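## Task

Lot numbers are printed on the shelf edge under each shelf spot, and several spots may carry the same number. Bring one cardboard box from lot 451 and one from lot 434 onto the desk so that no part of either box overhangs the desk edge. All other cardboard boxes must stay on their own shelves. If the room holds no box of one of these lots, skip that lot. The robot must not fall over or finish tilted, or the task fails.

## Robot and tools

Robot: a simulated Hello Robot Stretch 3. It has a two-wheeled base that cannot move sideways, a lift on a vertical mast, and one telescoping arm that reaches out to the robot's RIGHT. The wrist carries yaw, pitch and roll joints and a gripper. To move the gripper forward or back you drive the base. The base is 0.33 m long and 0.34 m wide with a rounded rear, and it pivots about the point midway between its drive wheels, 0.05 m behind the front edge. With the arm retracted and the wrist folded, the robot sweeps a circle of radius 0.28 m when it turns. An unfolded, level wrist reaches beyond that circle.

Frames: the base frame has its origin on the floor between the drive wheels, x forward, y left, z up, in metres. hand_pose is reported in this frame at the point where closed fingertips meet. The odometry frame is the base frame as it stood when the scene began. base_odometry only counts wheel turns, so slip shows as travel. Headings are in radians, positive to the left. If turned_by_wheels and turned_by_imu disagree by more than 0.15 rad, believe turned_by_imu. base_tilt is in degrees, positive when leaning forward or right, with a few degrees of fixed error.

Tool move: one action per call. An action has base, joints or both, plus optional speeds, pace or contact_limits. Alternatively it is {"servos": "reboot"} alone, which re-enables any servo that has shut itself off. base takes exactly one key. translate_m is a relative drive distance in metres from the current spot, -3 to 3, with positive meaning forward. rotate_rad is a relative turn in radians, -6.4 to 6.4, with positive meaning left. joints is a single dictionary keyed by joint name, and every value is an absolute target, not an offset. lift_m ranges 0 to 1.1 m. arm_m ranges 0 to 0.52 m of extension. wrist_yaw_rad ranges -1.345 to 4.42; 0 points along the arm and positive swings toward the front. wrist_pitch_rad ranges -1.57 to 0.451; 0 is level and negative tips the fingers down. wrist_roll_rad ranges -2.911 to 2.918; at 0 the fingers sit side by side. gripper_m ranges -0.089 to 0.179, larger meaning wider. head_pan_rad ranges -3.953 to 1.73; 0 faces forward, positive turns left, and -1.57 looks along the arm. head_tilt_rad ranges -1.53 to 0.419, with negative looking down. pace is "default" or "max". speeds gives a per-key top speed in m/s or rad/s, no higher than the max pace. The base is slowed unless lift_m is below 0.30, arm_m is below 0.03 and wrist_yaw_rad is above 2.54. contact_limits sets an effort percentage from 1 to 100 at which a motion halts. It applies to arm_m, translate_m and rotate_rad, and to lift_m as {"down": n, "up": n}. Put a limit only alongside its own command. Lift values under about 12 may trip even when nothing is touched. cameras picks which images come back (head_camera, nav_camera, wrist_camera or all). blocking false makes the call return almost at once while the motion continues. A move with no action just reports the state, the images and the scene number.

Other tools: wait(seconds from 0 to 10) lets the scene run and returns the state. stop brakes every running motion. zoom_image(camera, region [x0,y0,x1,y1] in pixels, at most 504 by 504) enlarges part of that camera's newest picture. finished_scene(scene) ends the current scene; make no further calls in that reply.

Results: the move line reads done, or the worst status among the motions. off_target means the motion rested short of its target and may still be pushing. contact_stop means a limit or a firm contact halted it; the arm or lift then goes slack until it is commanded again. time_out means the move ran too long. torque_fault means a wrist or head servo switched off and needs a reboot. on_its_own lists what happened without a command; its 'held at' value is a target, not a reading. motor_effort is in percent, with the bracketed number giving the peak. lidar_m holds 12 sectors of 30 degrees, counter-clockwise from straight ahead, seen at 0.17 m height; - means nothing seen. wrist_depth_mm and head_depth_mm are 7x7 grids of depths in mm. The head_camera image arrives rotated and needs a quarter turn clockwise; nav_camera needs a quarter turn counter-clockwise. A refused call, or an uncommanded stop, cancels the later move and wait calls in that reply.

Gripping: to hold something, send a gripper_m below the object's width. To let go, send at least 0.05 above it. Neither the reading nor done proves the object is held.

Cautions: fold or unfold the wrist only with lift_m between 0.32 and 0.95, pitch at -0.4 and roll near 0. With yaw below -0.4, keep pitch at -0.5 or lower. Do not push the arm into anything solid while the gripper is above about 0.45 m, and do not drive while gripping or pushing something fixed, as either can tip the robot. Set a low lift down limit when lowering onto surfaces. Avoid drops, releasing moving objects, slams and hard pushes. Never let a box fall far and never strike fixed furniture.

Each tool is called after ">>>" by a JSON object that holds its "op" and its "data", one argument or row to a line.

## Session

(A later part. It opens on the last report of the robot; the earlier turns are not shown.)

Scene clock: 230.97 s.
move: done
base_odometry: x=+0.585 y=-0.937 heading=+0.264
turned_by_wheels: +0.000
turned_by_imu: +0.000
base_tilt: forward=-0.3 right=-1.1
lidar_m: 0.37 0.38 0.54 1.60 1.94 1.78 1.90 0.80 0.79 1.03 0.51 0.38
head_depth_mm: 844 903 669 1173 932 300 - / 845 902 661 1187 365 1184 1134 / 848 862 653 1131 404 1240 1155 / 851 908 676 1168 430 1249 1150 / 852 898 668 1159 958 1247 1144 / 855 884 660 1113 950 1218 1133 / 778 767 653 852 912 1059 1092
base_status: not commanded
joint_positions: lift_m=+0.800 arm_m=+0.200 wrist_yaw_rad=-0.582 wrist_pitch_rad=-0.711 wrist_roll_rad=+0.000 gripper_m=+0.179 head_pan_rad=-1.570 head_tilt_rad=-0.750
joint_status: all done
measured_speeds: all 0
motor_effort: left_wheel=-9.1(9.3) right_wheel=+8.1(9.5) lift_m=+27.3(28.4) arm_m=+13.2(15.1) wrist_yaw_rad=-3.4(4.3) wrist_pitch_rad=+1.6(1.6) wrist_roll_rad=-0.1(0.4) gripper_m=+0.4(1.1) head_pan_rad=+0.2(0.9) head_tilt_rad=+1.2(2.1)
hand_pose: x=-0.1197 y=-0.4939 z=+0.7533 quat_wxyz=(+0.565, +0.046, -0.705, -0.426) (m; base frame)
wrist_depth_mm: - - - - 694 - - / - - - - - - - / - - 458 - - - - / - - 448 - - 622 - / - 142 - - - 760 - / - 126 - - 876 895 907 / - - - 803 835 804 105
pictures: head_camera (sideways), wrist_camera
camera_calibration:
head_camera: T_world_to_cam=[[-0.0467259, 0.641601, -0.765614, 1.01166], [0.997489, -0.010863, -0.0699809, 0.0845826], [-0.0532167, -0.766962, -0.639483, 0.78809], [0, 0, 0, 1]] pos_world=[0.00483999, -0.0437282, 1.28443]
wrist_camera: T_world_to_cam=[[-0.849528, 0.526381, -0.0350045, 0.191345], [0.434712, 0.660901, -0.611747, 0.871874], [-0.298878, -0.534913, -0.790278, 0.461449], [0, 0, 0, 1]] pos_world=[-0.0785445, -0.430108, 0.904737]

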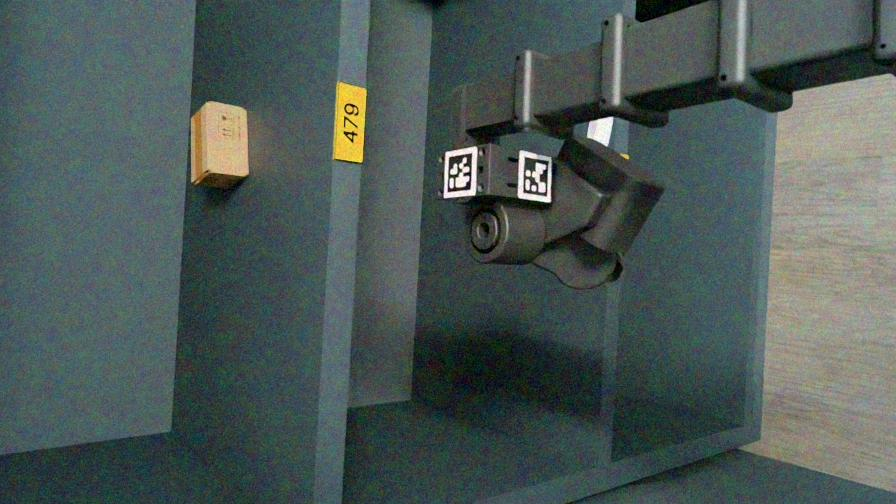

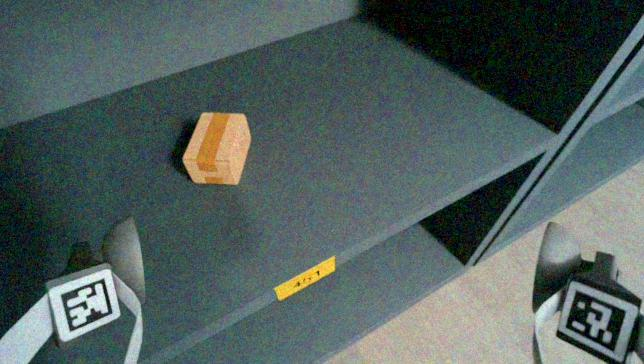

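>>> {"op": "move", "data": {
  "joints": {"arm_m": 0.5},
  "cameras": ["wrist_camera"]
}}

>>> {"op": "move", "data": {
  "joints": {"lift_m": 0.63},
  "contact_limits": {"lift_m": {"down": 20}},
  "cameras": ["wrist_camera","head_camera"]
}}

Scene clock: 242.83 s.
move: contact_stop
base_odometry: x=+0.585 y=-0.937 heading=+0.264
turned_by_wheels: +0.000
turned_by_imu: +0.000
base_tilt: forward=-0.5 right=-1.6
lidar_m: 0.37 0.39 0.53 1.60 1.94 1.78 1.89 0.80 0.79 1.03 0.51 0.38
head_depth_mm: 852 925 688 1182 942 298 - / 851 910 676 431 363 1192 1164 / 854 910 581 1030 981 1270 1162 / 858 914 629 1065 975 1262 1150 / 859 920 687 1182 970 1256 1148 / 867 921 681 1131 963 1222 1144 / 795 796 672 864 914 1065 1098
base_status: not commanded
joint_positions: lift_m=+0.800 arm_m=+0.417 wrist_yaw_rad=-0.584 wrist_pitch_rad=-0.711 wrist_roll_rad=+0.000 gripper_m=+0.179 head_pan_rad=-1.570 head_tilt_rad=-0.747
joint_status: arm_m contact_stop (moved +0.217 of +0.300)
measured_speeds: all 0
on_its_own: arm_m is slack since a contact_stop (your +0.500 is given up)
motor_effort: left_wheel=-3.4(13.2) right_wheel=+5.6(9.1) lift_m=+15.8(37.4) arm_m=+0.4(45.2) wrist_yaw_rad=-0.6(4.6) wrist_pitch_rad=+1.6(2.8) wrist_roll_rad=+0.1(0.6) gripper_m=+0.5(1.1) head_pan_rad=+0.4(1.0) head_tilt_rad=-3.1(3.1)
hand_pose: x=-0.1199 y=-0.7105 z=+0.7532 quat_wxyz=(+0.564, +0.045, -0.705, -0.427) (m; base frame)
wrist_depth_mm: 319 - - - - - - / 337 - - - - - - / - - - - - - - / - - - - - - - / - 142 - 362 - - - / - 125 - 334 - - - / - - - - - - 105
pictures: wrist_camera
camera_calibration:
wrist_camera: T_world_to_cam=[[-0.848726, 0.527688, -0.0347663, 0.305968], [0.435798, 0.66066, -0.611235, 1.01454], [-0.299573, -0.533922, -0.790685, 0.34651], [0, 0, 0, 1]] pos_world=[-0.0786445, -0.64671, 0.904737]

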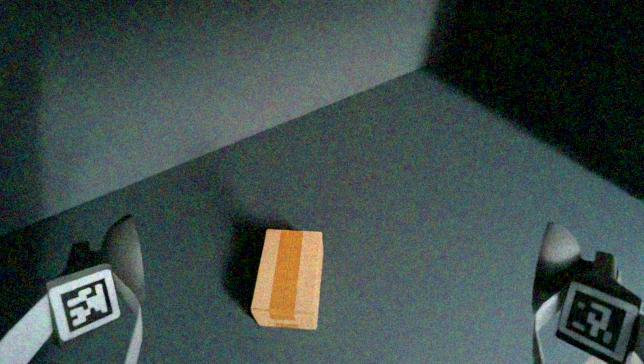

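not run: a stop that you did not command came earlier in this reply.

>>> {"op": "move", "data": {
  "joints": {"arm_m": 0.36}
}}

>>> {"op": "move", "data": {
  "joints": {"lift_m": 0.71},
  "cameras": ["head_camera","nav_camera"]
}}

Scene clock: 256.50 s.
move: done
base_odometry: x=+0.585 y=-0.937 heading=+0.264
turned_by_wheels: +0.000
turned_by_imu: -0.005
base_tilt: forward=-0.4 right=-1.2
lidar_m: 0.37 0.38 0.53 1.57 2.33 1.78 1.90 0.80 0.79 1.03 0.51 0.38
head_depth_mm: 846 904 666 1187 913 289 - / 847 901 655 430 362 1183 1157 / 850 859 620 536 969 1255 1153 / 851 905 642 583 964 1254 1146 / 854 892 667 1159 958 1250 1146 / 854 876 658 1112 956 1215 1133 / 794 766 652 865 913 1070 1097
base_status: not commanded
joint_positions: lift_m=+0.800 arm_m=+0.360 wrist_yaw_rad=-0.584 wrist_pitch_rad=-0.711 wrist_roll_rad=+0.000 gripper_m=+0.179 head_pan_rad=-1.570 head_tilt_rad=-0.751
joint_status: all done
measured_speeds: all 0
motor_effort: left_wheel=-1.8(3.7) right_wheel=+2.7(5.5) lift_m=+23.7(30.7) arm_m=-8.5(14.7) wrist_yaw_rad=-0.7(2.9) wrist_pitch_rad=+1.8(1.8) wrist_roll_rad=+0.3(0.3) gripper_m=+0.4(1.0) head_pan_rad=+0.9(1.6) head_tilt_rad=-3.6(6.3)
hand_pose: x=-0.1199 y=-0.6536 z=+0.7532 quat_wxyz=(+0.564, +0.045, -0.705, -0.427) (m; base frame)
wrist_depth_mm: - - - - 641 - - / - - - - - - - / - - - - - - - / - - - - - - - / - 142 360 - - - - / - 126 - - - - 905 / - - - - - 802 105
pictures: none

Scene clock: 258.17 s.
move: done
base_odometry: x=+0.585 y=-0.937 heading=+0.264
turned_by_wheels: +0.000
turned_by_imu: +0.000
base_tilt: forward=-0.3 right=-1.2
lidar_m: 0.37 0.38 0.53 1.57 2.33 1.77 1.90 0.80 0.79 1.03 0.51 0.38
head_depth_mm: 847 901 666 1182 958 1267 343 / 847 903 659 1187 483 387 337 / 849 860 650 590 892 1256 1158 / 853 908 675 623 914 1255 1146 / 852 894 667 1157 957 1251 1142 / 854 876 659 1106 957 1223 1139 / 797 766 651 864 912 1066 1094
base_status: not commanded
joint_positions: lift_m=+0.710 arm_m=+0.360 wrist_yaw_rad=-0.584 wrist_pitch_rad=-0.711 wrist_roll_rad=+0.000 gripper_m=+0.179 head_pan_rad=-1.570 head_tilt_rad=-0.751
joint_status: all done
measured_speeds: all 0
motor_effort: left_wheel=-2.4(2.6) right_wheel=+3.2(3.4) lift_m=+23.3(25.5) arm_m=+13.4(13.6) wrist_yaw_rad=-1.4(3.0) wrist_pitch_rad=+1.7(1.8) wrist_roll_rad=+0.1(0.3) gripper_m=+0.7(1.1) head_pan_rad=+1.0(1.5) head_tilt_rad=-2.9(4.7)
hand_pose: x=-0.1199 y=-0.6537 z=+0.6632 quat_wxyz=(+0.564, +0.045, -0.705, -0.427) (m; base frame)
wrist_depth_mm: - - - - - 505 - / - - - - - - - / - - - - - - - / - - 290 - - - - / 322 309 294 313 312 312 312 / - 279 288 285 284 281 809 / 257 258 262 261 261 266 105
pictures: head_camera (sideways), nav_camera (sideways)
camera_calibration:
head_camera: T_world_to_cam=[[-0.0467331, 0.642689, -0.7647, 1.01045], [0.997489, -0.0107575, -0.0700006, 0.0846056], [-0.0532149, -0.766052, -0.640573, 0.78947], [0, 0, 0, 1]] pos_world=[0.00483997, -0.0437223, 1.28433]
nav_camera: T_world_to_cam=[[0.0175183, -0.663016, 0.7484, -0.930576], [-0.99979, -0.0195474, 0.00608553, 0.0483127], [0.0105945, -0.74835, -0.66322, 0.816193], [0, 0, 0, 1]] pos_world=[0.0559575, -0.00524446, 1.23746]

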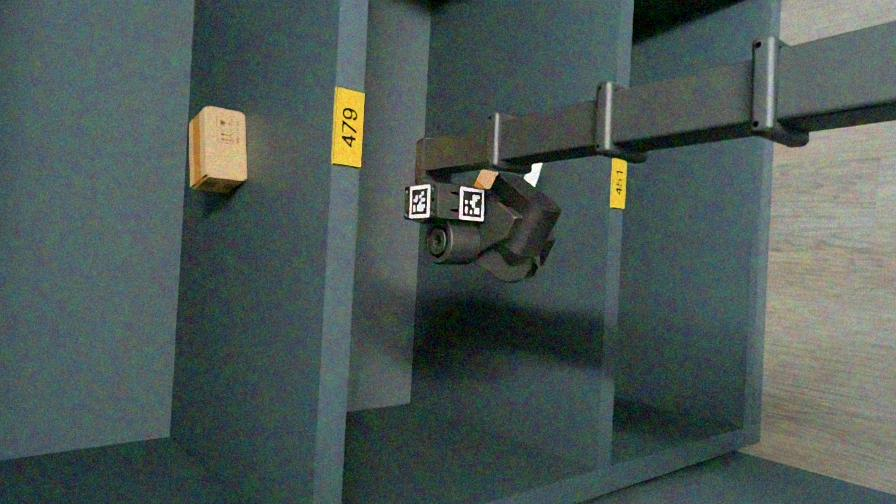

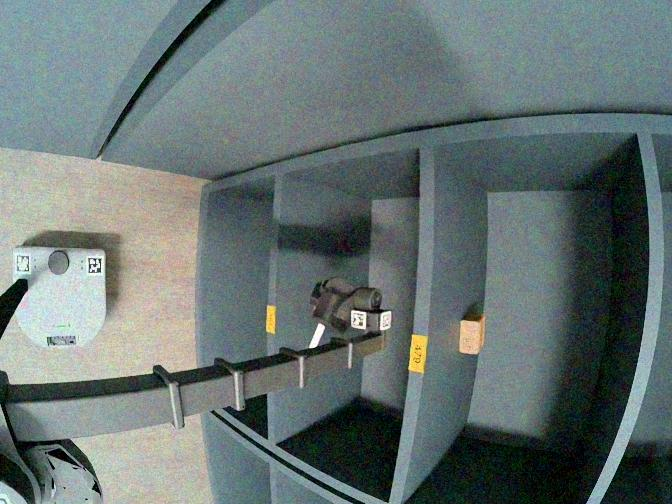

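>>> {"op": "move", "data": {
  "joints": {"arm_m": 0.49},
  "contact_limits": {"arm_m": 30},
  "cameras": ["wrist_camera"]
}}

>>> {"op": "move", "data": {
  "joints": {"lift_m": 0.635},
  "contact_limits": {"lift_m": {"down": 20}},
  "cameras": ["wrist_camera","head_camera"]
}}

Scene clock: 267.13 s.
move: done
base_odometry: x=+0.585 y=-0.937 heading=+0.264
turned_by_wheels: +0.000
turned_by_imu: +0.000
base_tilt: forward=-0.4 right=-1.0
lidar_m: 0.37 0.38 0.54 1.57 2.32 1.78 1.90 0.80 0.79 1.03 0.51 0.38
head_depth_mm: 848 902 668 1188 960 1269 346 / 844 900 660 1186 474 371 338 / 848 861 651 669 913 1259 1157 / 853 908 672 773 963 1256 1145 / 853 894 669 1151 956 1250 1141 / 855 877 657 1112 953 1224 1135 / 796 770 652 865 915 1077 1101
base_status: not commanded
joint_positions: lift_m=+0.710 arm_m=+0.490 wrist_yaw_rad=-0.584 wrist_pitch_rad=-0.711 wrist_roll_rad=+0.000 gripper_m=+0.179 head_pan_rad=-1.570 head_tilt_rad=-0.751
joint_status: all done
measured_speeds: all 0
motor_effort: left_wheel=-2.3(2.8) right_wheel=+2.1(3.6) lift_m=+23.1(24.1) arm_m=+13.2(15.2) wrist_yaw_rad=-1.7(2.9) wrist_pitch_rad=+1.7(1.8) wrist_roll_rad=+0.2(0.4) gripper_m=+0.5(1.3) head_pan_rad=+1.8(1.8) head_tilt_rad=+3.2(3.2)
contact_limits: arm_m 30 (drawing in: default 31, maximum 55; extending or still: default 40, maximum 69)
hand_pose: x=-0.1199 y=-0.7837 z=+0.6632 quat_wxyz=(+0.564, +0.045, -0.705, -0.427) (m; base frame)
wrist_depth_mm: 260 286 323 - - 507 - / 281 314 - - - - 431 / 312 336 - - - - - / 339 - - - - - - / 320 311 317 314 312 310 311 / - 278 287 234 283 280 279 / 256 260 262 214 259 253 105
pictures: wrist_camera
camera_calibration:
wrist_camera: T_world_to_cam=[[-0.848756, 0.52764, -0.0347583, 0.341419], [0.435807, 0.660778, -0.611102, 1.0078], [-0.299474, -0.533824, -0.790789, 0.236348], [0, 0, 0, 1]] pos_world=[-0.0786447, -0.71991, 0.814637]

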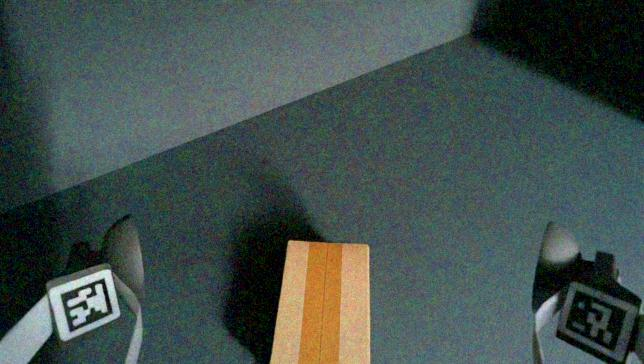

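Scene clock: 268.63 s.
move: done
base_odometry: x=+0.585 y=-0.937 heading=+0.264
turned_by_wheels: +0.000
turned_by_imu: +0.000
base_tilt: forward=-0.3 right=-1.2
lidar_m: 0.37 0.38 0.53 1.57 2.33 1.78 1.90 0.80 0.79 1.03 0.51 0.38
head_depth_mm: 842 900 670 1190 956 1273 1169 / 844 903 661 1184 952 492 391 / 847 863 652 739 620 1208 1128 / 849 908 673 747 963 1258 1149 / 853 897 669 1154 959 1255 1139 / 857 882 660 1109 953 1214 1138 / 797 767 654 866 916 1072 1096
base_status: not commanded
joint_positions: lift_m=+0.635 arm_m=+0.490 wrist_yaw_rad=-0.584 wrist_pitch_rad=-0.711 wrist_roll_rad=+0.000 gripper_m=+0.179 head_pan_rad=-1.570 head_tilt_rad=-0.750
joint_status: all done
measured_speeds: all 0
motor_effort: left_wheel=-2.0(2.5) right_wheel=+3.1(3.4) lift_m=+25.5(26.1) arm_m=+9.8(13.1) wrist_yaw_rad=-2.4(2.4) wrist_pitch_rad=+1.7(1.8) wrist_roll_rad=+0.2(0.3) gripper_m=+0.8(1.0) head_pan_rad=+1.6(2.0) head_tilt_rad=+2.8(3.4)
contact_limits: arm_m 30 (drawing in: default 31, maximum 55; extending or still: default 40, maximum 69); lift_m down 20 (down: maximum 72; up: maximum 65)
hand_pose: x=-0.1199 y=-0.7837 z=+0.5882 quat_wxyz=(+0.564, +0.045, -0.705, -0.427) (m; base frame)
wrist_depth_mm: 259 284 324 - - - - / 284 315 328 322 320 315 321 / 295 296 291 290 287 283 282 / 263 261 258 194 253 252 250 / 235 233 232 173 225 226 229 / - 141 206 157 206 202 - / 187 190 185 147 187 188 105
pictures: head_camera (sideways), wrist_camera
camera_calibration:
head_camera: T_world_to_cam=[[-0.046717, 0.641767, -0.765475, 1.01149], [0.99749, -0.0108519, -0.069975, 0.0845755], [-0.0532146, -0.766823, -0.639649, 0.78831], [0, 0, 0, 1]] pos_world=[0.00484002, -0.0437273, 1.28443]
wrist_camera: T_world_to_cam=[[-0.848756, 0.52764, -0.0347583, 0.338812], [0.435807, 0.660778, -0.611102, 0.961968], [-0.299474, -0.533824, -0.790789, 0.177039], [0, 0, 0, 1]] pos_world=[-0.0786447, -0.71991, 0.739637]

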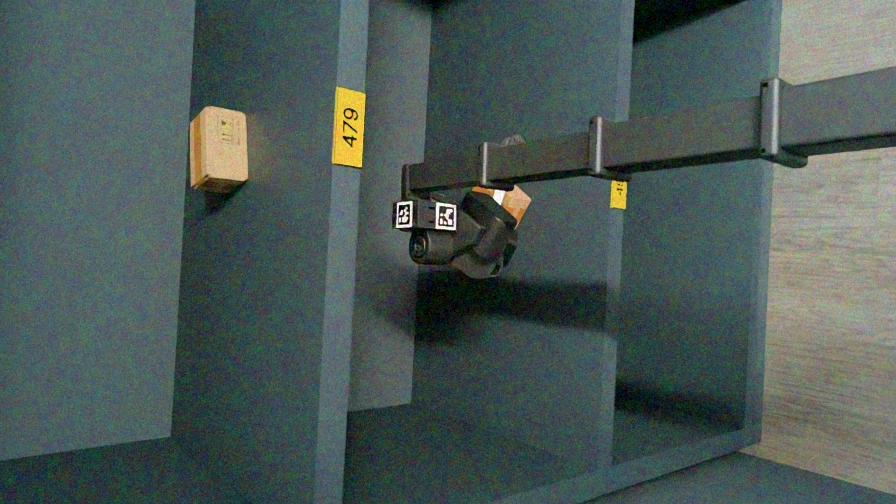

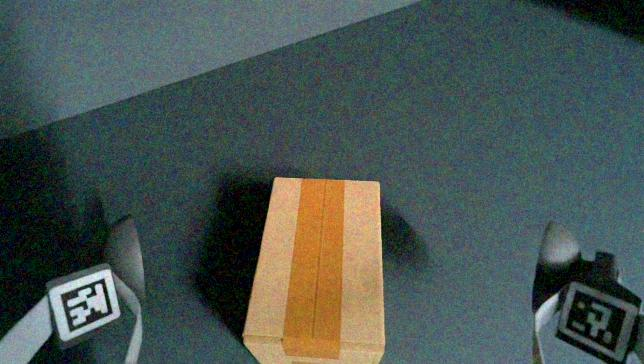

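>>> {"op": "move", "data": {
  "joints": {"lift_m": 0.613},
  "contact_limits": {"lift_m": {"down": 18}}
}}

>>> {"op": "move", "data": {
  "joints": {"gripper_m": 0.045},
  "cameras": ["wrist_camera"]
}}

>>> {"op": "move", "data": {
  "joints": {"lift_m": 0.68},
  "cameras": ["wrist_camera"]
}}

Scene clock: 279.63 s.
move: done
base_odometry: x=+0.585 y=-0.937 heading=+0.264
turned_by_wheels: +0.000
turned_by_imu: +0.000
base_tilt: forward=-0.3 right=-1.1
lidar_m: 0.37 0.38 0.53 1.57 2.33 1.79 1.90 0.81 0.79 1.03 0.51 0.38
head_depth_mm: 848 901 669 1184 957 1279 1164 / 845 903 661 1181 979 1217 418 / 848 864 654 766 627 1200 1130 / 850 909 677 776 944 1259 1146 / 853 899 670 1155 961 1248 1140 / 858 883 660 1112 953 1216 1136 / 794 767 652 864 910 1070 1099
base_status: not commanded
joint_positions: lift_m=+0.613 arm_m=+0.490 wrist_yaw_rad=-0.584 wrist_pitch_rad=-0.711 wrist_roll_rad=+0.000 gripper_m=+0.179 head_pan_rad=-1.570 head_tilt_rad=-0.750
joint_status: all done
measured_speeds: all 0
motor_effort: left_wheel=-2.1(2.6) right_wheel=+2.6(3.5) lift_m=+25.1(30.9) arm_m=+3.8(5.7) wrist_yaw_rad=-2.1(2.5) wrist_pitch_rad=+1.6(1.7) wrist_roll_rad=+0.1(0.4) gripper_m=+0.3(1.0) head_pan_rad=+2.2(2.2) head_tilt_rad=+3.2(3.4)
contact_limits: arm_m 30 (drawing in: default 31, maximum 55; extending or still: default 40, maximum 69); lift_m down 18 (down: maximum 72; up: maximum 65)
hand_pose: x=-0.1199 y=-0.7837 z=+0.5662 quat_wxyz=(+0.564, +0.045, -0.705, -0.427) (m; base frame)
wrist_depth_mm: 260 286 324 330 324 321 322 / 283 296 299 299 293 290 286 / 265 264 261 257 257 255 250 / 235 233 231 165 226 224 223 / 209 208 203 151 203 203 200 / 123 181 181 137 181 184 182 / 167 169 166 128 166 167 105
pictures: none

Scene clock: 281.50 s.
move: done
base_odometry: x=+0.585 y=-0.937 heading=+0.264
turned_by_wheels: +0.000
turned_by_imu: +0.000
base_tilt: forward=-0.1 right=-1.2
lidar_m: 0.37 0.38 0.53 1.57 2.32 1.78 1.90 0.80 0.79 1.03 0.51 0.38
head_depth_mm: 843 901 669 1188 953 1273 1165 / 844 902 660 1180 979 1227 418 / 850 865 652 762 630 1204 1130 / 853 907 675 774 943 1257 1144 / 856 897 670 1159 964 1253 1142 / 857 878 662 1114 950 1215 1134 / 797 770 653 867 910 1067 1096
base_status: not commanded
joint_positions: lift_m=+0.613 arm_m=+0.490 wrist_yaw_rad=-0.584 wrist_pitch_rad=-0.711 wrist_roll_rad=+0.000 gripper_m=+0.045 head_pan_rad=-1.570 head_tilt_rad=-0.750
joint_status: all done
measured_speeds: all 0
motor_effort: left_wheel=-1.9(2.7) right_wheel=+2.3(3.5) lift_m=+27.7(31.0) arm_m=+1.0(4.0) wrist_yaw_rad=-1.7(2.6) wrist_pitch_rad=+1.5(1.7) wrist_roll_rad=+0.2(0.3) gripper_m=-7.1(83.0) head_pan_rad=+2.4(2.4) head_tilt_rad=+2.3(3.2)
contact_limits: arm_m 30 (drawing in: default 31, maximum 55; extending or still: default 40, maximum 69); lift_m down 18 (down: maximum 72; up: maximum 65)
hand_pose: x=-0.1200 y=-0.7838 z=+0.5663 quat_wxyz=(+0.564, +0.045, -0.705, -0.427) (m; base frame)
wrist_depth_mm: 259 285 323 336 - 322 323 / 283 298 302 300 295 290 286 / 268 264 262 258 258 254 251 / 241 234 231 166 222 226 223 / 210 209 161 152 152 203 201 / 190 189 129 138 127 184 182 / 174 101 166 135 164 163 167
pictures: wrist_camera
camera_calibration:
wrist_camera: T_world_to_cam=[[-0.848761, 0.527633, -0.0347444, 0.338088], [0.435531, 0.660318, -0.611795, 0.948795], [-0.299861, -0.5344, -0.790253, 0.158839], [0, 0, 0, 1]] pos_world=[-0.078644, -0.720009, 0.717737]

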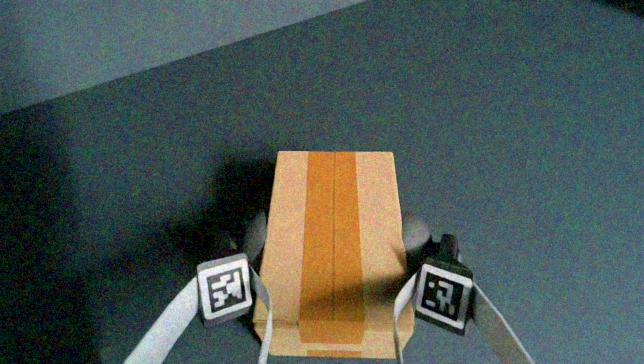

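Scene clock: 282.93 s.
move: done
base_odometry: x=+0.585 y=-0.937 heading=+0.264
turned_by_wheels: +0.000
turned_by_imu: +0.000
base_tilt: forward=-0.2 right=-1.2
lidar_m: 0.37 0.38 0.53 1.57 2.32 1.78 1.90 0.80 0.79 1.03 0.51 0.38
head_depth_mm: 840 903 668 1185 957 1274 1146 / 852 900 658 1189 929 410 357 / 850 863 653 692 920 1234 1153 / 848 909 674 732 964 1248 1149 / 850 898 672 1163 957 1255 1140 / 856 883 661 1111 952 1219 1140 / 795 767 653 866 908 1067 1101
base_status: not commanded
joint_positions: lift_m=+0.680 arm_m=+0.490 wrist_yaw_rad=-0.584 wrist_pitch_rad=-0.716 wrist_roll_rad=+0.000 gripper_m=+0.045 head_pan_rad=-1.570 head_tilt_rad=-0.750
joint_status: all done
measured_speeds: all 0
motor_effort: left_wheel=-2.0(2.8) right_wheel=+2.7(3.5) lift_m=+30.3(34.5) arm_m=-1.3(1.4) wrist_yaw_rad=-1.0(2.4) wrist_pitch_rad=+2.6(2.6) wrist_roll_rad=+0.1(0.3) gripper_m=-6.4(7.8) head_pan_rad=+2.5(2.7) head_tilt_rad=+2.7(3.2)
contact_limits: arm_m 30 (drawing in: default 31, maximum 55; extending or still: default 40, maximum 69)
hand_pose: x=-0.1194 y=-0.7829 z=+0.6323 quat_wxyz=(+0.563, +0.047, -0.705, -0.428) (m; base frame)
wrist_depth_mm: 260 287 321 - - - - / 284 316 339 - - - - / 313 337 - - - - 327 / 320 316 315 165 301 307 302 / 286 284 157 151 151 274 272 / 260 262 129 139 126 249 248 / 236 100 225 134 222 221 228
pictures: wrist_camera
camera_calibration:
wrist_camera: T_world_to_cam=[[-0.848644, 0.527809, -0.0349374, 0.340665], [0.437398, 0.663066, -0.607476, 0.988048], [-0.297465, -0.530812, -0.79357, 0.216896], [0, 0, 0, 1]] pos_world=[-0.0785484, -0.719816, 0.784239]

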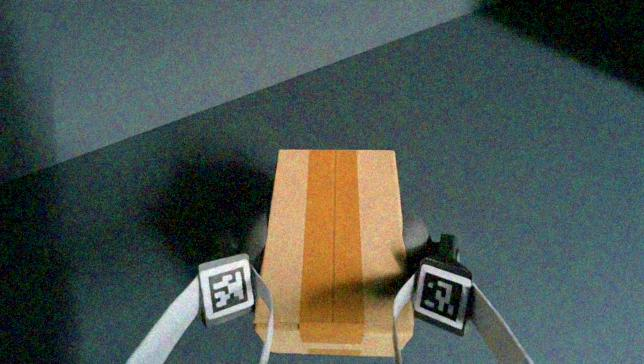

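>>> {"op": "move", "data": {
  "joints": {"arm_m": 0.0, "gripper_m": 0.035, "head_pan_rad": -3.1, "head_tilt_rad": -0.35},
  "cameras": ["wrist_camera","head_camera","nav_camera"]
}}

Scene clock: 306.27 s.
move: done
base_odometry: x=+0.585 y=-0.937 heading=+0.264
turned_by_wheels: +0.000
turned_by_imu: +0.000
base_tilt: forward=-0.4 right=-1.1
lidar_m: 0.37 0.38 0.53 1.57 2.32 1.79 1.90 0.80 0.79 1.03 0.51 0.38
head_depth_mm: 1609 1703 1790 1914 2027 1922 1489 / 1607 1692 1808 1903 2035 1901 1484 / 1616 1716 1810 1937 2045 1914 1473 / 1638 1718 1826 1935 2074 1892 1467 / 1635 1731 1828 1949 2069 1879 1461 / 1670 1758 1866 1979 2110 1853 1464 / 1660 1742 1472 1550 1627 1704 1448
base_status: not commanded
joint_positions: lift_m=+0.680 arm_m=+0.001 wrist_yaw_rad=-0.584 wrist_pitch_rad=-0.716 wrist_roll_rad=+0.000 gripper_m=+0.035 head_pan_rad=-3.100 head_tilt_rad=-0.350
joint_status: all done
measured_speeds: all 0
motor_effort: left_wheel=-2.6(2.8) right_wheel=+3.1(3.7) lift_m=+30.0(30.3) arm_m=-12.3(14.5) wrist_yaw_rad=-0.5(3.0) wrist_pitch_rad=+2.5(2.6) wrist_roll_rad=+0.0(0.4) gripper_m=-10.0(56.2) head_pan_rad=+2.9(5.2) head_tilt_rad=-2.9(7.1)
hand_pose: x=-0.1194 y=-0.2935 z=+0.6323 quat_wxyz=(+0.563, +0.047, -0.705, -0.428) (m; base frame)
wrist_depth_mm: - - - - - - - / - - - - - - - / - - - - 778 - - / - - - 164 867 976 940 / - - 153 151 151 860 853 / - - 129 139 128 791 780 / - 99 704 135 132 694 718
pictures: head_camera (sideways), nav_camera (sideways), wrist_camera
camera_calibration:
head_camera: T_world_to_cam=[[0.290733, 0.0583589, -0.955023, 1.25666], [0.00347645, -0.998196, -0.0599388, 0.0776489], [-0.956798, 0.0141061, -0.290412, 0.339369], [0, 0, 0, 1]] pos_world=[-0.0409147, -0.000615554, 1.30335]
nav_camera: T_world_to_cam=[[-0.316907, -0.030189, 0.947976, -1.1888], [-0.0564331, 0.998323, 0.0129268, 0.0336832], [-0.946776, -0.0494006, -0.31808, 0.373004], [0, 0, 0, 1]] pos_world=[-0.0216881, -0.0510889, 1.24517]
wrist_camera: T_world_to_cam=[[-0.848641, 0.527817, -0.0349093, 0.0823317], [0.437478, 0.663229, -0.607239, 0.663342], [-0.297358, -0.5306, -0.793752, 0.476796], [0, 0, 0, 1]] pos_world=[-0.0785485, -0.230416, 0.784139]

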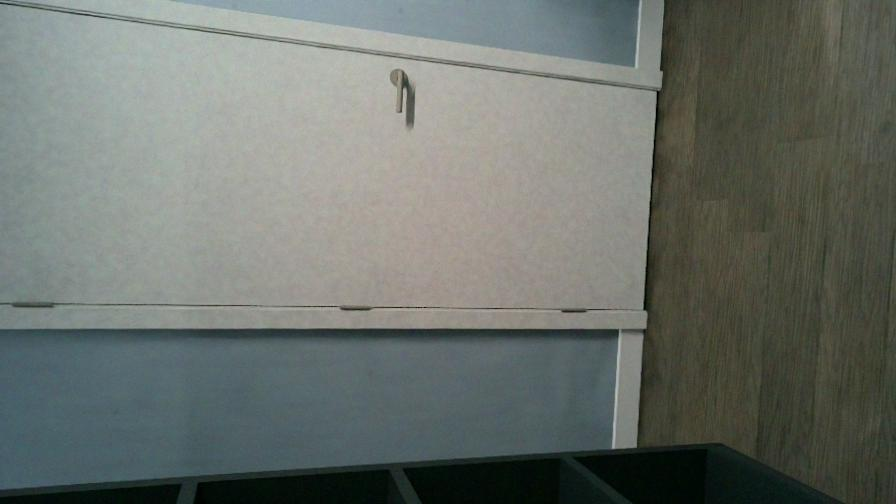

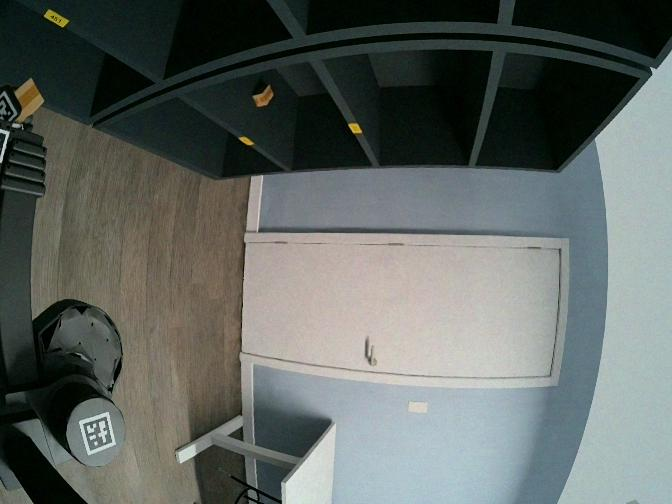

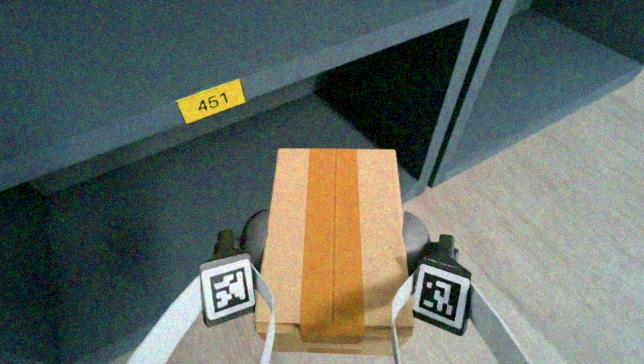

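>>> {"op": "move", "data": {
  "joints": {"head_pan_rad": -3.85, "head_tilt_rad": -0.35},
  "cameras": ["head_camera","nav_camera"]
}}

Scene clock: 322.43 s.
move: done
base_odometry: x=+0.585 y=-0.937 heading=+0.264
turned_by_wheels: +0.000
turned_by_imu: +0.000
base_tilt: forward=-0.3 right=-1.1
lidar_m: 0.37 0.38 0.54 1.57 2.32 1.78 1.90 0.81 0.79 1.03 0.51 0.38
head_depth_mm: - - - - - - - / 2612 2777 2960 2530 2838 - - / 2413 2554 2702 2218 2506 1872 1488 / 2159 2297 2440 1998 2484 1897 1469 / 1994 2095 2232 1960 2333 1873 1462 / 1854 1942 2047 2144 2272 1850 1454 / 1716 1814 1877 1989 2099 1852 1446
base_status: not commanded
joint_positions: lift_m=+0.680 arm_m=+0.001 wrist_yaw_rad=-0.584 wrist_pitch_rad=-0.716 wrist_roll_rad=+0.000 gripper_m=+0.035 head_pan_rad=-3.866 head_tilt_rad=-0.350
joint_status: all done
measured_speeds: all 0
motor_effort: left_wheel=-2.2(2.4) right_wheel=+3.2(3.8) lift_m=+31.8(32.2) arm_m=-7.4(9.2) wrist_yaw_rad=-2.4(2.8) wrist_pitch_rad=+2.5(2.6) wrist_roll_rad=+0.1(0.3) gripper_m=-10.0(10.4) head_pan_rad=-0.4(6.4) head_tilt_rad=-3.7(6.0)
hand_pose: x=-0.1194 y=-0.2935 z=+0.6323 quat_wxyz=(+0.563, +0.047, -0.705, -0.428) (m; base frame)
wrist_depth_mm: - - - - - - - / - - - - - - - / - - - - 782 - - / - - - 164 880 965 947 / - - 153 151 151 858 851 / - - 129 138 128 788 778 / - 99 709 135 132 710 716
pictures: head_camera (sideways), nav_camera (sideways)
camera_calibration:
head_camera: T_world_to_cam=[[0.250147, -0.159592, -0.954964, 1.25682], [-0.689399, -0.721898, -0.0599414, 0.0818703], [-0.679821, 0.673345, -0.290603, 0.338004], [0, 0, 0, 1]] pos_world=[-0.0281648, 0.0320858, 1.30335]
nav_camera: T_world_to_cam=[[-0.249577, 0.198121, 0.947871, -1.18907], [0.651307, 0.758705, 0.0129089, 0.0293986], [-0.716597, 0.620577, -0.318393, 0.372046], [0, 0, 0, 1]] pos_world=[-0.0493054, -0.0176082, 1.24516]

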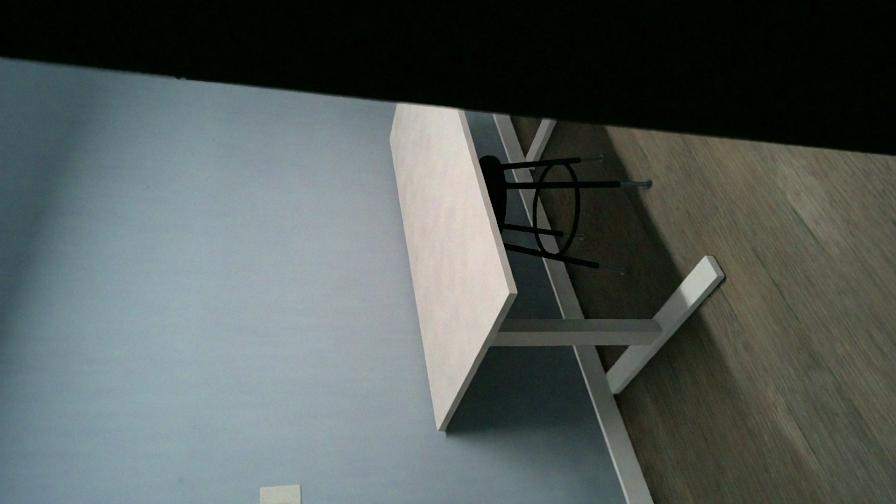

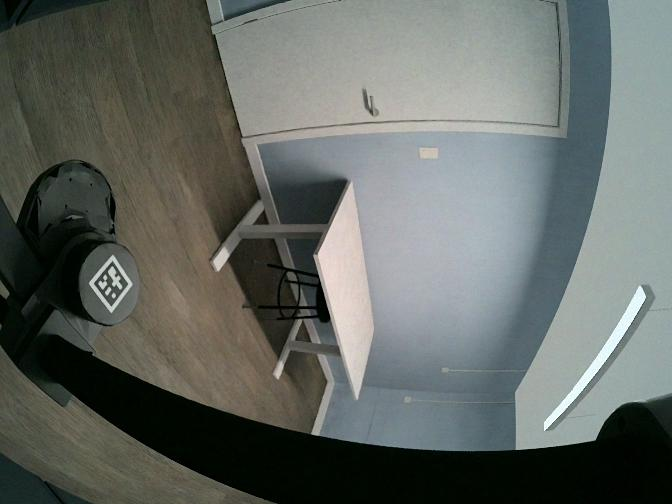

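>>> {"op": "move", "data": {
  "base": {"rotate_rad": -1.008},
  "joints": {"lift_m": 0.88}
}}

>>> {"op": "move", "data": {
  "base": {"translate_m": -1.218}
}}

>>> {"op": "move", "data": {
  "base": {"rotate_rad": -0.563},
  "joints": {"head_pan_rad": -1.57, "head_tilt_rad": -0.7},
  "cameras": ["all"]
}}

Scene clock: 363.97 s.
move: done
base_odometry: x=+0.585 y=-0.937 heading=-0.743
turned_by_wheels: -1.008
turned_by_imu: -0.992
base_tilt: forward=-0.3 right=-1.0
lidar_m: 0.49 0.38 0.37 0.39 0.56 1.98 2.33 1.79 1.89 0.79 0.82 0.93
head_depth_mm: 825 - - - - - - / 980 979 980 1048 1051 1134 - / 1432 1433 1426 1440 1443 1437 1325 / 3153 3275 3525 2675 2376 - - / 3210 3318 3478 3639 2634 - - / 3095 3278 3465 3615 2565 - - / 3044 3209 3357 3554 2539 1921 -
base_status: done
joint_positions: lift_m=+0.880 arm_m=+0.001 wrist_yaw_rad=-0.584 wrist_pitch_rad=-0.717 wrist_roll_rad=+0.000 gripper_m=+0.035 head_pan_rad=-3.850 head_tilt_rad=-0.350
joint_status: all done
measured_speeds: all 0
motor_effort: left_wheel=+8.0(12.2) right_wheel=-10.2(13.3) lift_m=+30.4(34.6) arm_m=-4.8(5.6) wrist_yaw_rad=-1.7(3.3) wrist_pitch_rad=+2.5(2.7) wrist_roll_rad=+0.3(0.3) gripper_m=-9.8(10.4) head_pan_rad=+3.7(3.9) head_tilt_rad=-2.0(3.5)
hand_pose: x=-0.1194 y=-0.2934 z=+0.8322 quat_wxyz=(+0.563, +0.047, -0.705, -0.428) (m; base frame)
wrist_depth_mm: - - - - - - - / - - - - - - - / - - - - - - - / 677 - - 164 - - - / - - 155 151 151 - - / - - 129 138 126 991 980 / - 99 884 134 132 866 890
pictures: none

Scene clock: 377.27 s.
move: done
base_odometry: x=-0.312 y=-0.113 heading=-0.743
turned_by_wheels: +0.000
turned_by_imu: -0.001
base_tilt: forward=-0.3 right=-1.1
lidar_m: 1.39 1.06 1.04 1.11 1.60 2.69 1.03 0.76 0.79 1.28 1.77 1.58
head_depth_mm: 2388 - - - - - - / 2391 2505 2692 2824 2816 1978 - / 2361 2465 2666 2838 2637 1899 1564 / 2327 2448 2602 2777 2640 - - / 2310 2422 2542 2732 2601 - - / 2258 2374 2547 2697 2584 - - / 2217 2376 2482 2629 2558 1933 -
base_status: done
joint_positions: lift_m=+0.880 arm_m=+0.001 wrist_yaw_rad=-0.584 wrist_pitch_rad=-0.717 wrist_roll_rad=+0.000 gripper_m=+0.035 head_pan_rad=-3.850 head_tilt_rad=-0.350
joint_status: not commanded
measured_speeds: all 0
motor_effort: left_wheel=-6.4(9.6) right_wheel=-6.4(15.4) lift_m=+25.0(30.9) arm_m=-12.0(13.5) wrist_yaw_rad=-0.5(3.1) wrist_pitch_rad=+2.6(2.7) wrist_roll_rad=+0.2(0.3) gripper_m=-10.0(10.4) head_pan_rad=+2.4(3.8) head_tilt_rad=+0.3(3.0)
hand_pose: x=-0.1194 y=-0.2934 z=+0.8322 quat_wxyz=(+0.563, +0.047, -0.705, -0.428) (m; base frame)
wrist_depth_mm: - - - - - - - / - - - - - - - / - - - 176 - - - / - - - 164 - - - / - - 155 151 151 - - / - - 129 138 128 963 978 / 936 99 884 135 132 866 894
pictures: none

Scene clock: 379.83 s.
move: done
base_odometry: x=-0.312 y=-0.113 heading=-1.306
turned_by_wheels: -0.563
turned_by_imu: -0.553
base_tilt: forward=-0.2 right=-1.3
lidar_m: 1.58 1.42 1.08 1.04 1.09 1.54 2.69 1.04 0.76 0.79 1.29 1.77
head_depth_mm: 1010 1126 1228 966 755 - - / 1011 1133 1235 957 748 - - / 1019 1132 1234 950 741 321 - / 1026 1140 1227 937 740 1344 - / 1026 1144 1305 1439 758 1365 1168 / 1030 1157 1313 1518 1635 1349 1155 / 1027 1145 1297 1510 1630 1353 1151
base_status: done
joint_positions: lift_m=+0.880 arm_m=+0.001 wrist_yaw_rad=-0.584 wrist_pitch_rad=-0.717 wrist_roll_rad=+0.000 gripper_m=+0.035 head_pan_rad=-1.562 head_tilt_rad=-0.704
joint_status: all done
measured_speeds: translate_m=+0.000 rotate_rad=+0.000 lift_m=+0.000 arm_m=+0.000 wrist_yaw_rad=+0.000 wrist_pitch_rad=+0.000 wrist_roll_rad=+0.000 head_pan_rad=-0.024 head_tilt_rad=+0.000
motor_effort: left_wheel=+8.1(11.5) right_wheel=-9.9(14.0) lift_m=+24.8(25.8) arm_m=-13.1(13.6) wrist_yaw_rad=-2.1(2.4) wrist_pitch_rad=+2.6(2.7) wrist_roll_rad=+0.0(0.3) gripper_m=-10.0(10.6) head_pan_rad=-3.4(6.3) head_tilt_rad=+2.9(9.9)
hand_pose: x=-0.1194 y=-0.2934 z=+0.8322 quat_wxyz=(+0.563, +0.047, -0.705, -0.428) (m; base frame)
wrist_depth_mm: - - - - - - - / - - - - - - - / - - - - - - - / - - - 164 - - - / - - 154 152 151 - - / - - 129 139 126 987 977 / 930 99 883 135 132 878 891
pictures: head_camera (sideways), nav_camera (sideways), wrist_camera
camera_calibration:
head_camera: T_world_to_cam=[[-0.0517525, 0.605202, -0.794388, 1.04922], [0.997576, -0.00572901, -0.0693543, 0.083841], [-0.0465244, -0.796051, -0.603438, 0.741151], [0, 0, 0, 1]] pos_world=[0.00514371, -0.0445166, 1.28654]
nav_camera: T_world_to_cam=[[0.0227459, -0.626507, 0.779084, -0.970608], [-0.999594, -0.0276283, 0.00696633, 0.0472316], [0.0171603, -0.778926, -0.626881, 0.768909], [0, 0, 0, 1]] pos_world=[0.0560951, -0.00786452, 1.23787]
wrist_camera: T_world_to_cam=[[-0.848615, 0.527857, -0.0349113, 0.0893269], [0.4376, 0.663367, -0.607001, 0.784598], [-0.297251, -0.530388, -0.793933, 0.635782], [0, 0, 0, 1]] pos_world=[-0.0785488, -0.230417, 0.984139]

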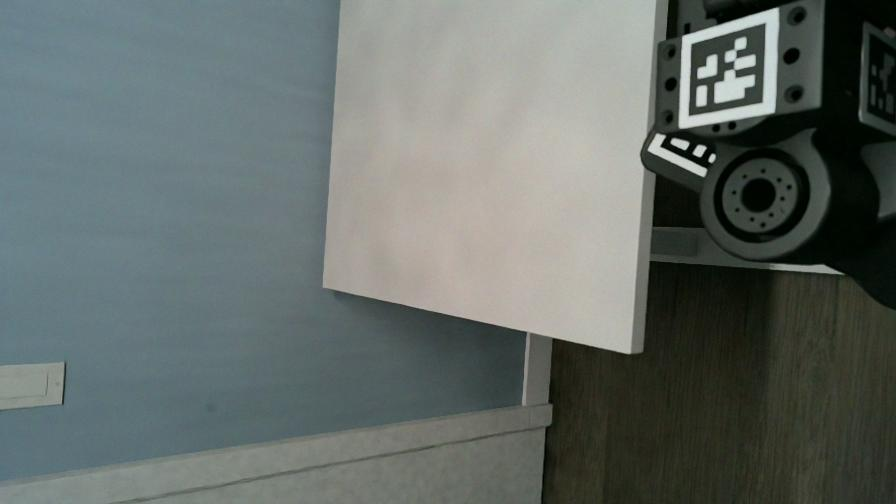

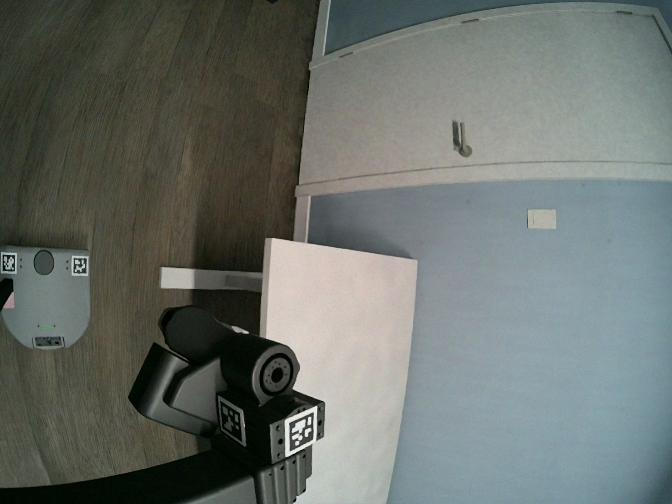

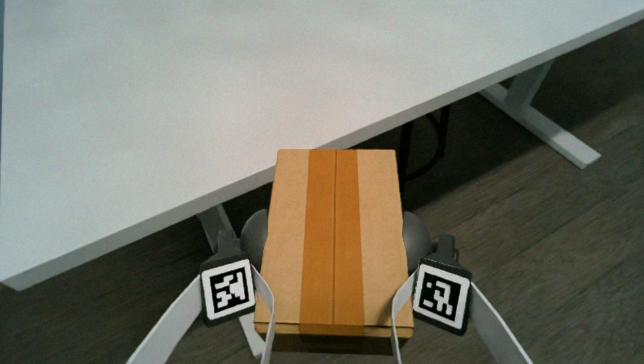

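>>> {"op": "move", "data": {
  "joints": {"arm_m": 0.36},
  "contact_limits": {"arm_m": 30}
}}

>>> {"op": "move", "data": {
  "joints": {"lift_m": 0.815},
  "cameras": ["wrist_camera","head_camera"]
}}

>>> {"op": "move", "data": {
  "joints": {"lift_m": 0.78},
  "speeds": {"lift_m": 0.02},
  "contact_limits": {"lift_m": {"down": 14}},
  "cameras": ["wrist_camera"]
}}

Scene clock: 403.50 s.
move: done
base_odometry: x=-0.312 y=-0.113 heading=-1.306
turned_by_wheels: +0.000
turned_by_imu: +0.000
base_tilt: forward=-0.3 right=-1.1
lidar_m: 1.58 1.43 1.08 1.04 1.10 1.54 2.69 1.04 0.76 0.79 1.28 1.77
head_depth_mm: 1010 1131 1235 342 - - 1191 / 1013 1134 483 356 730 1358 1186 / 1020 1134 486 643 746 1346 1175 / 1023 1142 1171 846 740 1295 1150 / 1028 1144 1283 1406 737 1356 1167 / 1027 1147 1298 1503 1637 1355 1153 / 1023 1134 1295 1491 1625 1349 1153
base_status: not commanded
joint_positions: lift_m=+0.880 arm_m=+0.360 wrist_yaw_rad=-0.584 wrist_pitch_rad=-0.717 wrist_roll_rad=+0.000 gripper_m=+0.035 head_pan_rad=-1.570 head_tilt_rad=-0.700
joint_status: all done
measured_speeds: all 0
motor_effort: left_wheel=+8.1(8.3) right_wheel=-10.2(11.4) lift_m=+25.3(26.3) arm_m=+12.1(15.1) wrist_yaw_rad=-1.8(2.9) wrist_pitch_rad=+2.7(2.8) wrist_roll_rad=+0.0(0.4) gripper_m=-9.6(10.2) head_pan_rad=-2.8(3.7) head_tilt_rad=+2.5(3.7)
contact_limits: arm_m 30 (drawing in: default 31, maximum 55; extending or still: default 40, maximum 69)
hand_pose: x=-0.1193 y=-0.6528 z=+0.8322 quat_wxyz=(+0.563, +0.047, -0.705, -0.429) (m; base frame)
wrist_depth_mm: - - - - - - - / - - - - - - - / - - - - - - - / - - - 164 163 - - / - - 153 151 148 - - / - - 129 138 126 - - / - 99 118 132 129 105 -
pictures: none

Scene clock: 404.93 s.
move: done
base_odometry: x=-0.312 y=-0.113 heading=-1.306
turned_by_wheels: +0.000
turned_by_imu: +0.000
base_tilt: forward=-0.4 right=-1.2
lidar_m: 1.58 1.43 1.07 1.04 1.09 1.55 2.69 1.04 0.76 0.79 1.29 1.76
head_depth_mm: 1013 1123 1230 967 693 302 - / 1014 1132 1233 437 360 1289 1177 / 1017 1137 1239 516 747 1346 1173 / 1024 1145 1229 547 742 1301 1154 / 1027 1141 1270 1411 739 1362 1171 / 1027 1154 1305 1507 1639 1360 1160 / 1023 1135 1293 1496 1619 1357 1155
base_status: not commanded
joint_positions: lift_m=+0.815 arm_m=+0.360 wrist_yaw_rad=-0.584 wrist_pitch_rad=-0.717 wrist_roll_rad=+0.000 gripper_m=+0.035 head_pan_rad=-1.570 head_tilt_rad=-0.700
joint_status: all done
measured_speeds: all 0
motor_effort: left_wheel=+7.4(8.2) right_wheel=-10.1(10.8) lift_m=+24.1(26.9) arm_m=+11.5(13.2) wrist_yaw_rad=-1.5(2.6) wrist_pitch_rad=+2.6(2.8) wrist_roll_rad=+0.1(0.3) gripper_m=-9.8(10.3) head_pan_rad=-2.3(3.5) head_tilt_rad=+1.7(3.0)
contact_limits: arm_m 30 (drawing in: default 31, maximum 55; extending or still: default 40, maximum 69)
hand_pose: x=-0.1193 y=-0.6528 z=+0.7672 quat_wxyz=(+0.563, +0.047, -0.705, -0.429) (m; base frame)
wrist_depth_mm: - - - - - - - / - - - - - - - / - - - - - - - / - - - 164 164 - - / - - 153 151 148 - - / - - 129 138 128 - - / - 99 118 132 129 105 -
pictures: head_camera (sideways), wrist_camera
camera_calibration:
head_camera: T_world_to_cam=[[-0.0467044, 0.602374, -0.796847, 1.05239], [0.99749, -0.0143727, -0.0693294, 0.0837413], [-0.0532151, -0.798085, -0.600191, 0.737006], [0, 0, 0, 1]] pos_world=[0.00484006, -0.0445372, 1.28675]
wrist_camera: T_world_to_cam=[[-0.848613, 0.527863, -0.0348814, 0.276746], [0.437678, 0.663532, -0.606765, 0.983443], [-0.297144, -0.530176, -0.794115, 0.393856], [0, 0, 0, 1]] pos_world=[-0.078549, -0.589817, 0.91914]

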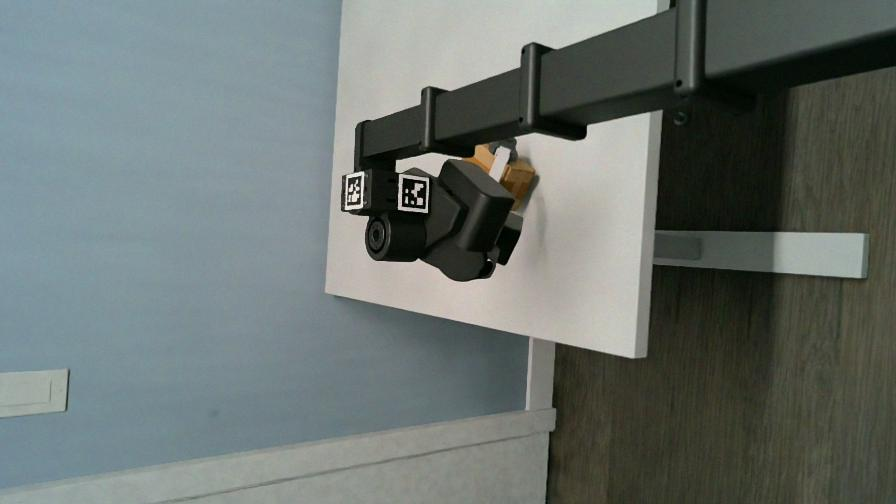

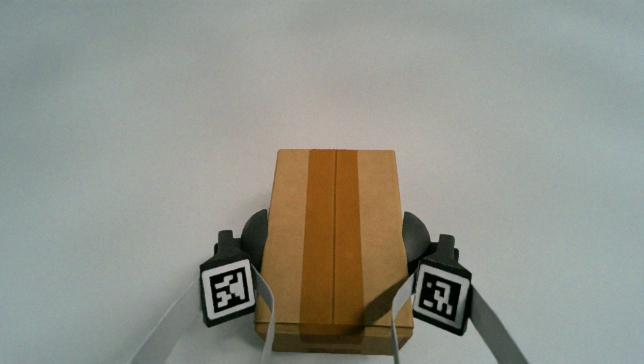

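Scene clock: 407.07 s.
move: done
base_odometry: x=-0.312 y=-0.113 heading=-1.306
turned_by_wheels: +0.000
turned_by_imu: +0.001
base_tilt: forward=-0.2 right=-1.3
lidar_m: 1.58 1.43 1.07 1.04 1.10 1.54 2.69 1.04 0.76 0.79 1.29 1.77
head_depth_mm: 1019 1129 1228 973 757 317 286 / 1012 1131 1233 892 390 333 1132 / 1020 1138 1236 536 726 1353 1177 / 1027 1146 1236 569 722 1308 1150 / 1028 1153 1288 1405 737 1366 1164 / 1029 1151 1310 1504 1642 1353 1164 / 1025 1139 1297 1493 1629 1352 1155
base_status: not commanded
joint_positions: lift_m=+0.780 arm_m=+0.360 wrist_yaw_rad=-0.586 wrist_pitch_rad=-0.631 wrist_roll_rad=+0.000 gripper_m=+0.035 head_pan_rad=-1.570 head_tilt_rad=-0.700
joint_status: all done
measured_speeds: all 0
on_its_own: wrist_pitch_rad is at rest, and its effort (-13.2) is outside its rest range (-8 to +12)
motor_effort: left_wheel=+7.3(8.3) right_wheel=-9.7(11.1) lift_m=+7.7(26.7) arm_m=+8.3(11.4) wrist_yaw_rad=+0.4(2.5) wrist_pitch_rad=-13.2(13.5) wrist_roll_rad=-0.1(0.3) gripper_m=-9.4(10.4) head_pan_rad=-2.9(3.4) head_tilt_rad=+2.2(2.7)
contact_limits: arm_m 30 (drawing in: default 31, maximum 55; extending or still: default 40, maximum 69); lift_m down 14 (down: maximum 72; up: maximum 65)
hand_pose: x=-0.1281 y=-0.6653 z=+0.7480 quat_wxyz=(+0.580, +0.016, -0.707, -0.405) (m; base frame)
wrist_depth_mm: - - - - - - - / - - - - - - - / - - - - - - - / - - - 164 - - - / - - 154 152 147 - - / - - 130 134 128 - - / - 94 - 119 121 110 -
pictures: wrist_camera
camera_calibration:
wrist_camera: T_world_to_cam=[[-0.849014, 0.527372, -0.0324633, 0.273022], [0.408936, 0.616952, -0.672415, 0.99838], [-0.334585, -0.584165, -0.739462, 0.287795], [0, 0, 0, 1]] pos_world=[-0.0801816, -0.591817, 0.893002]

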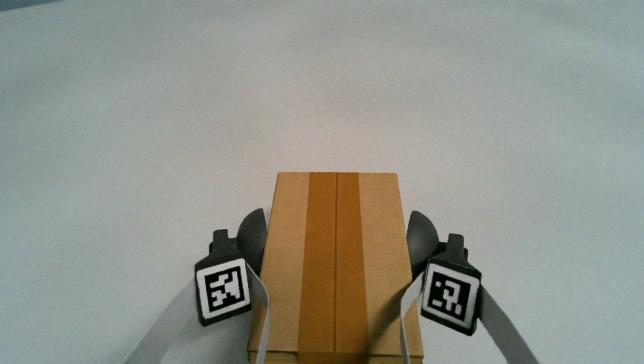

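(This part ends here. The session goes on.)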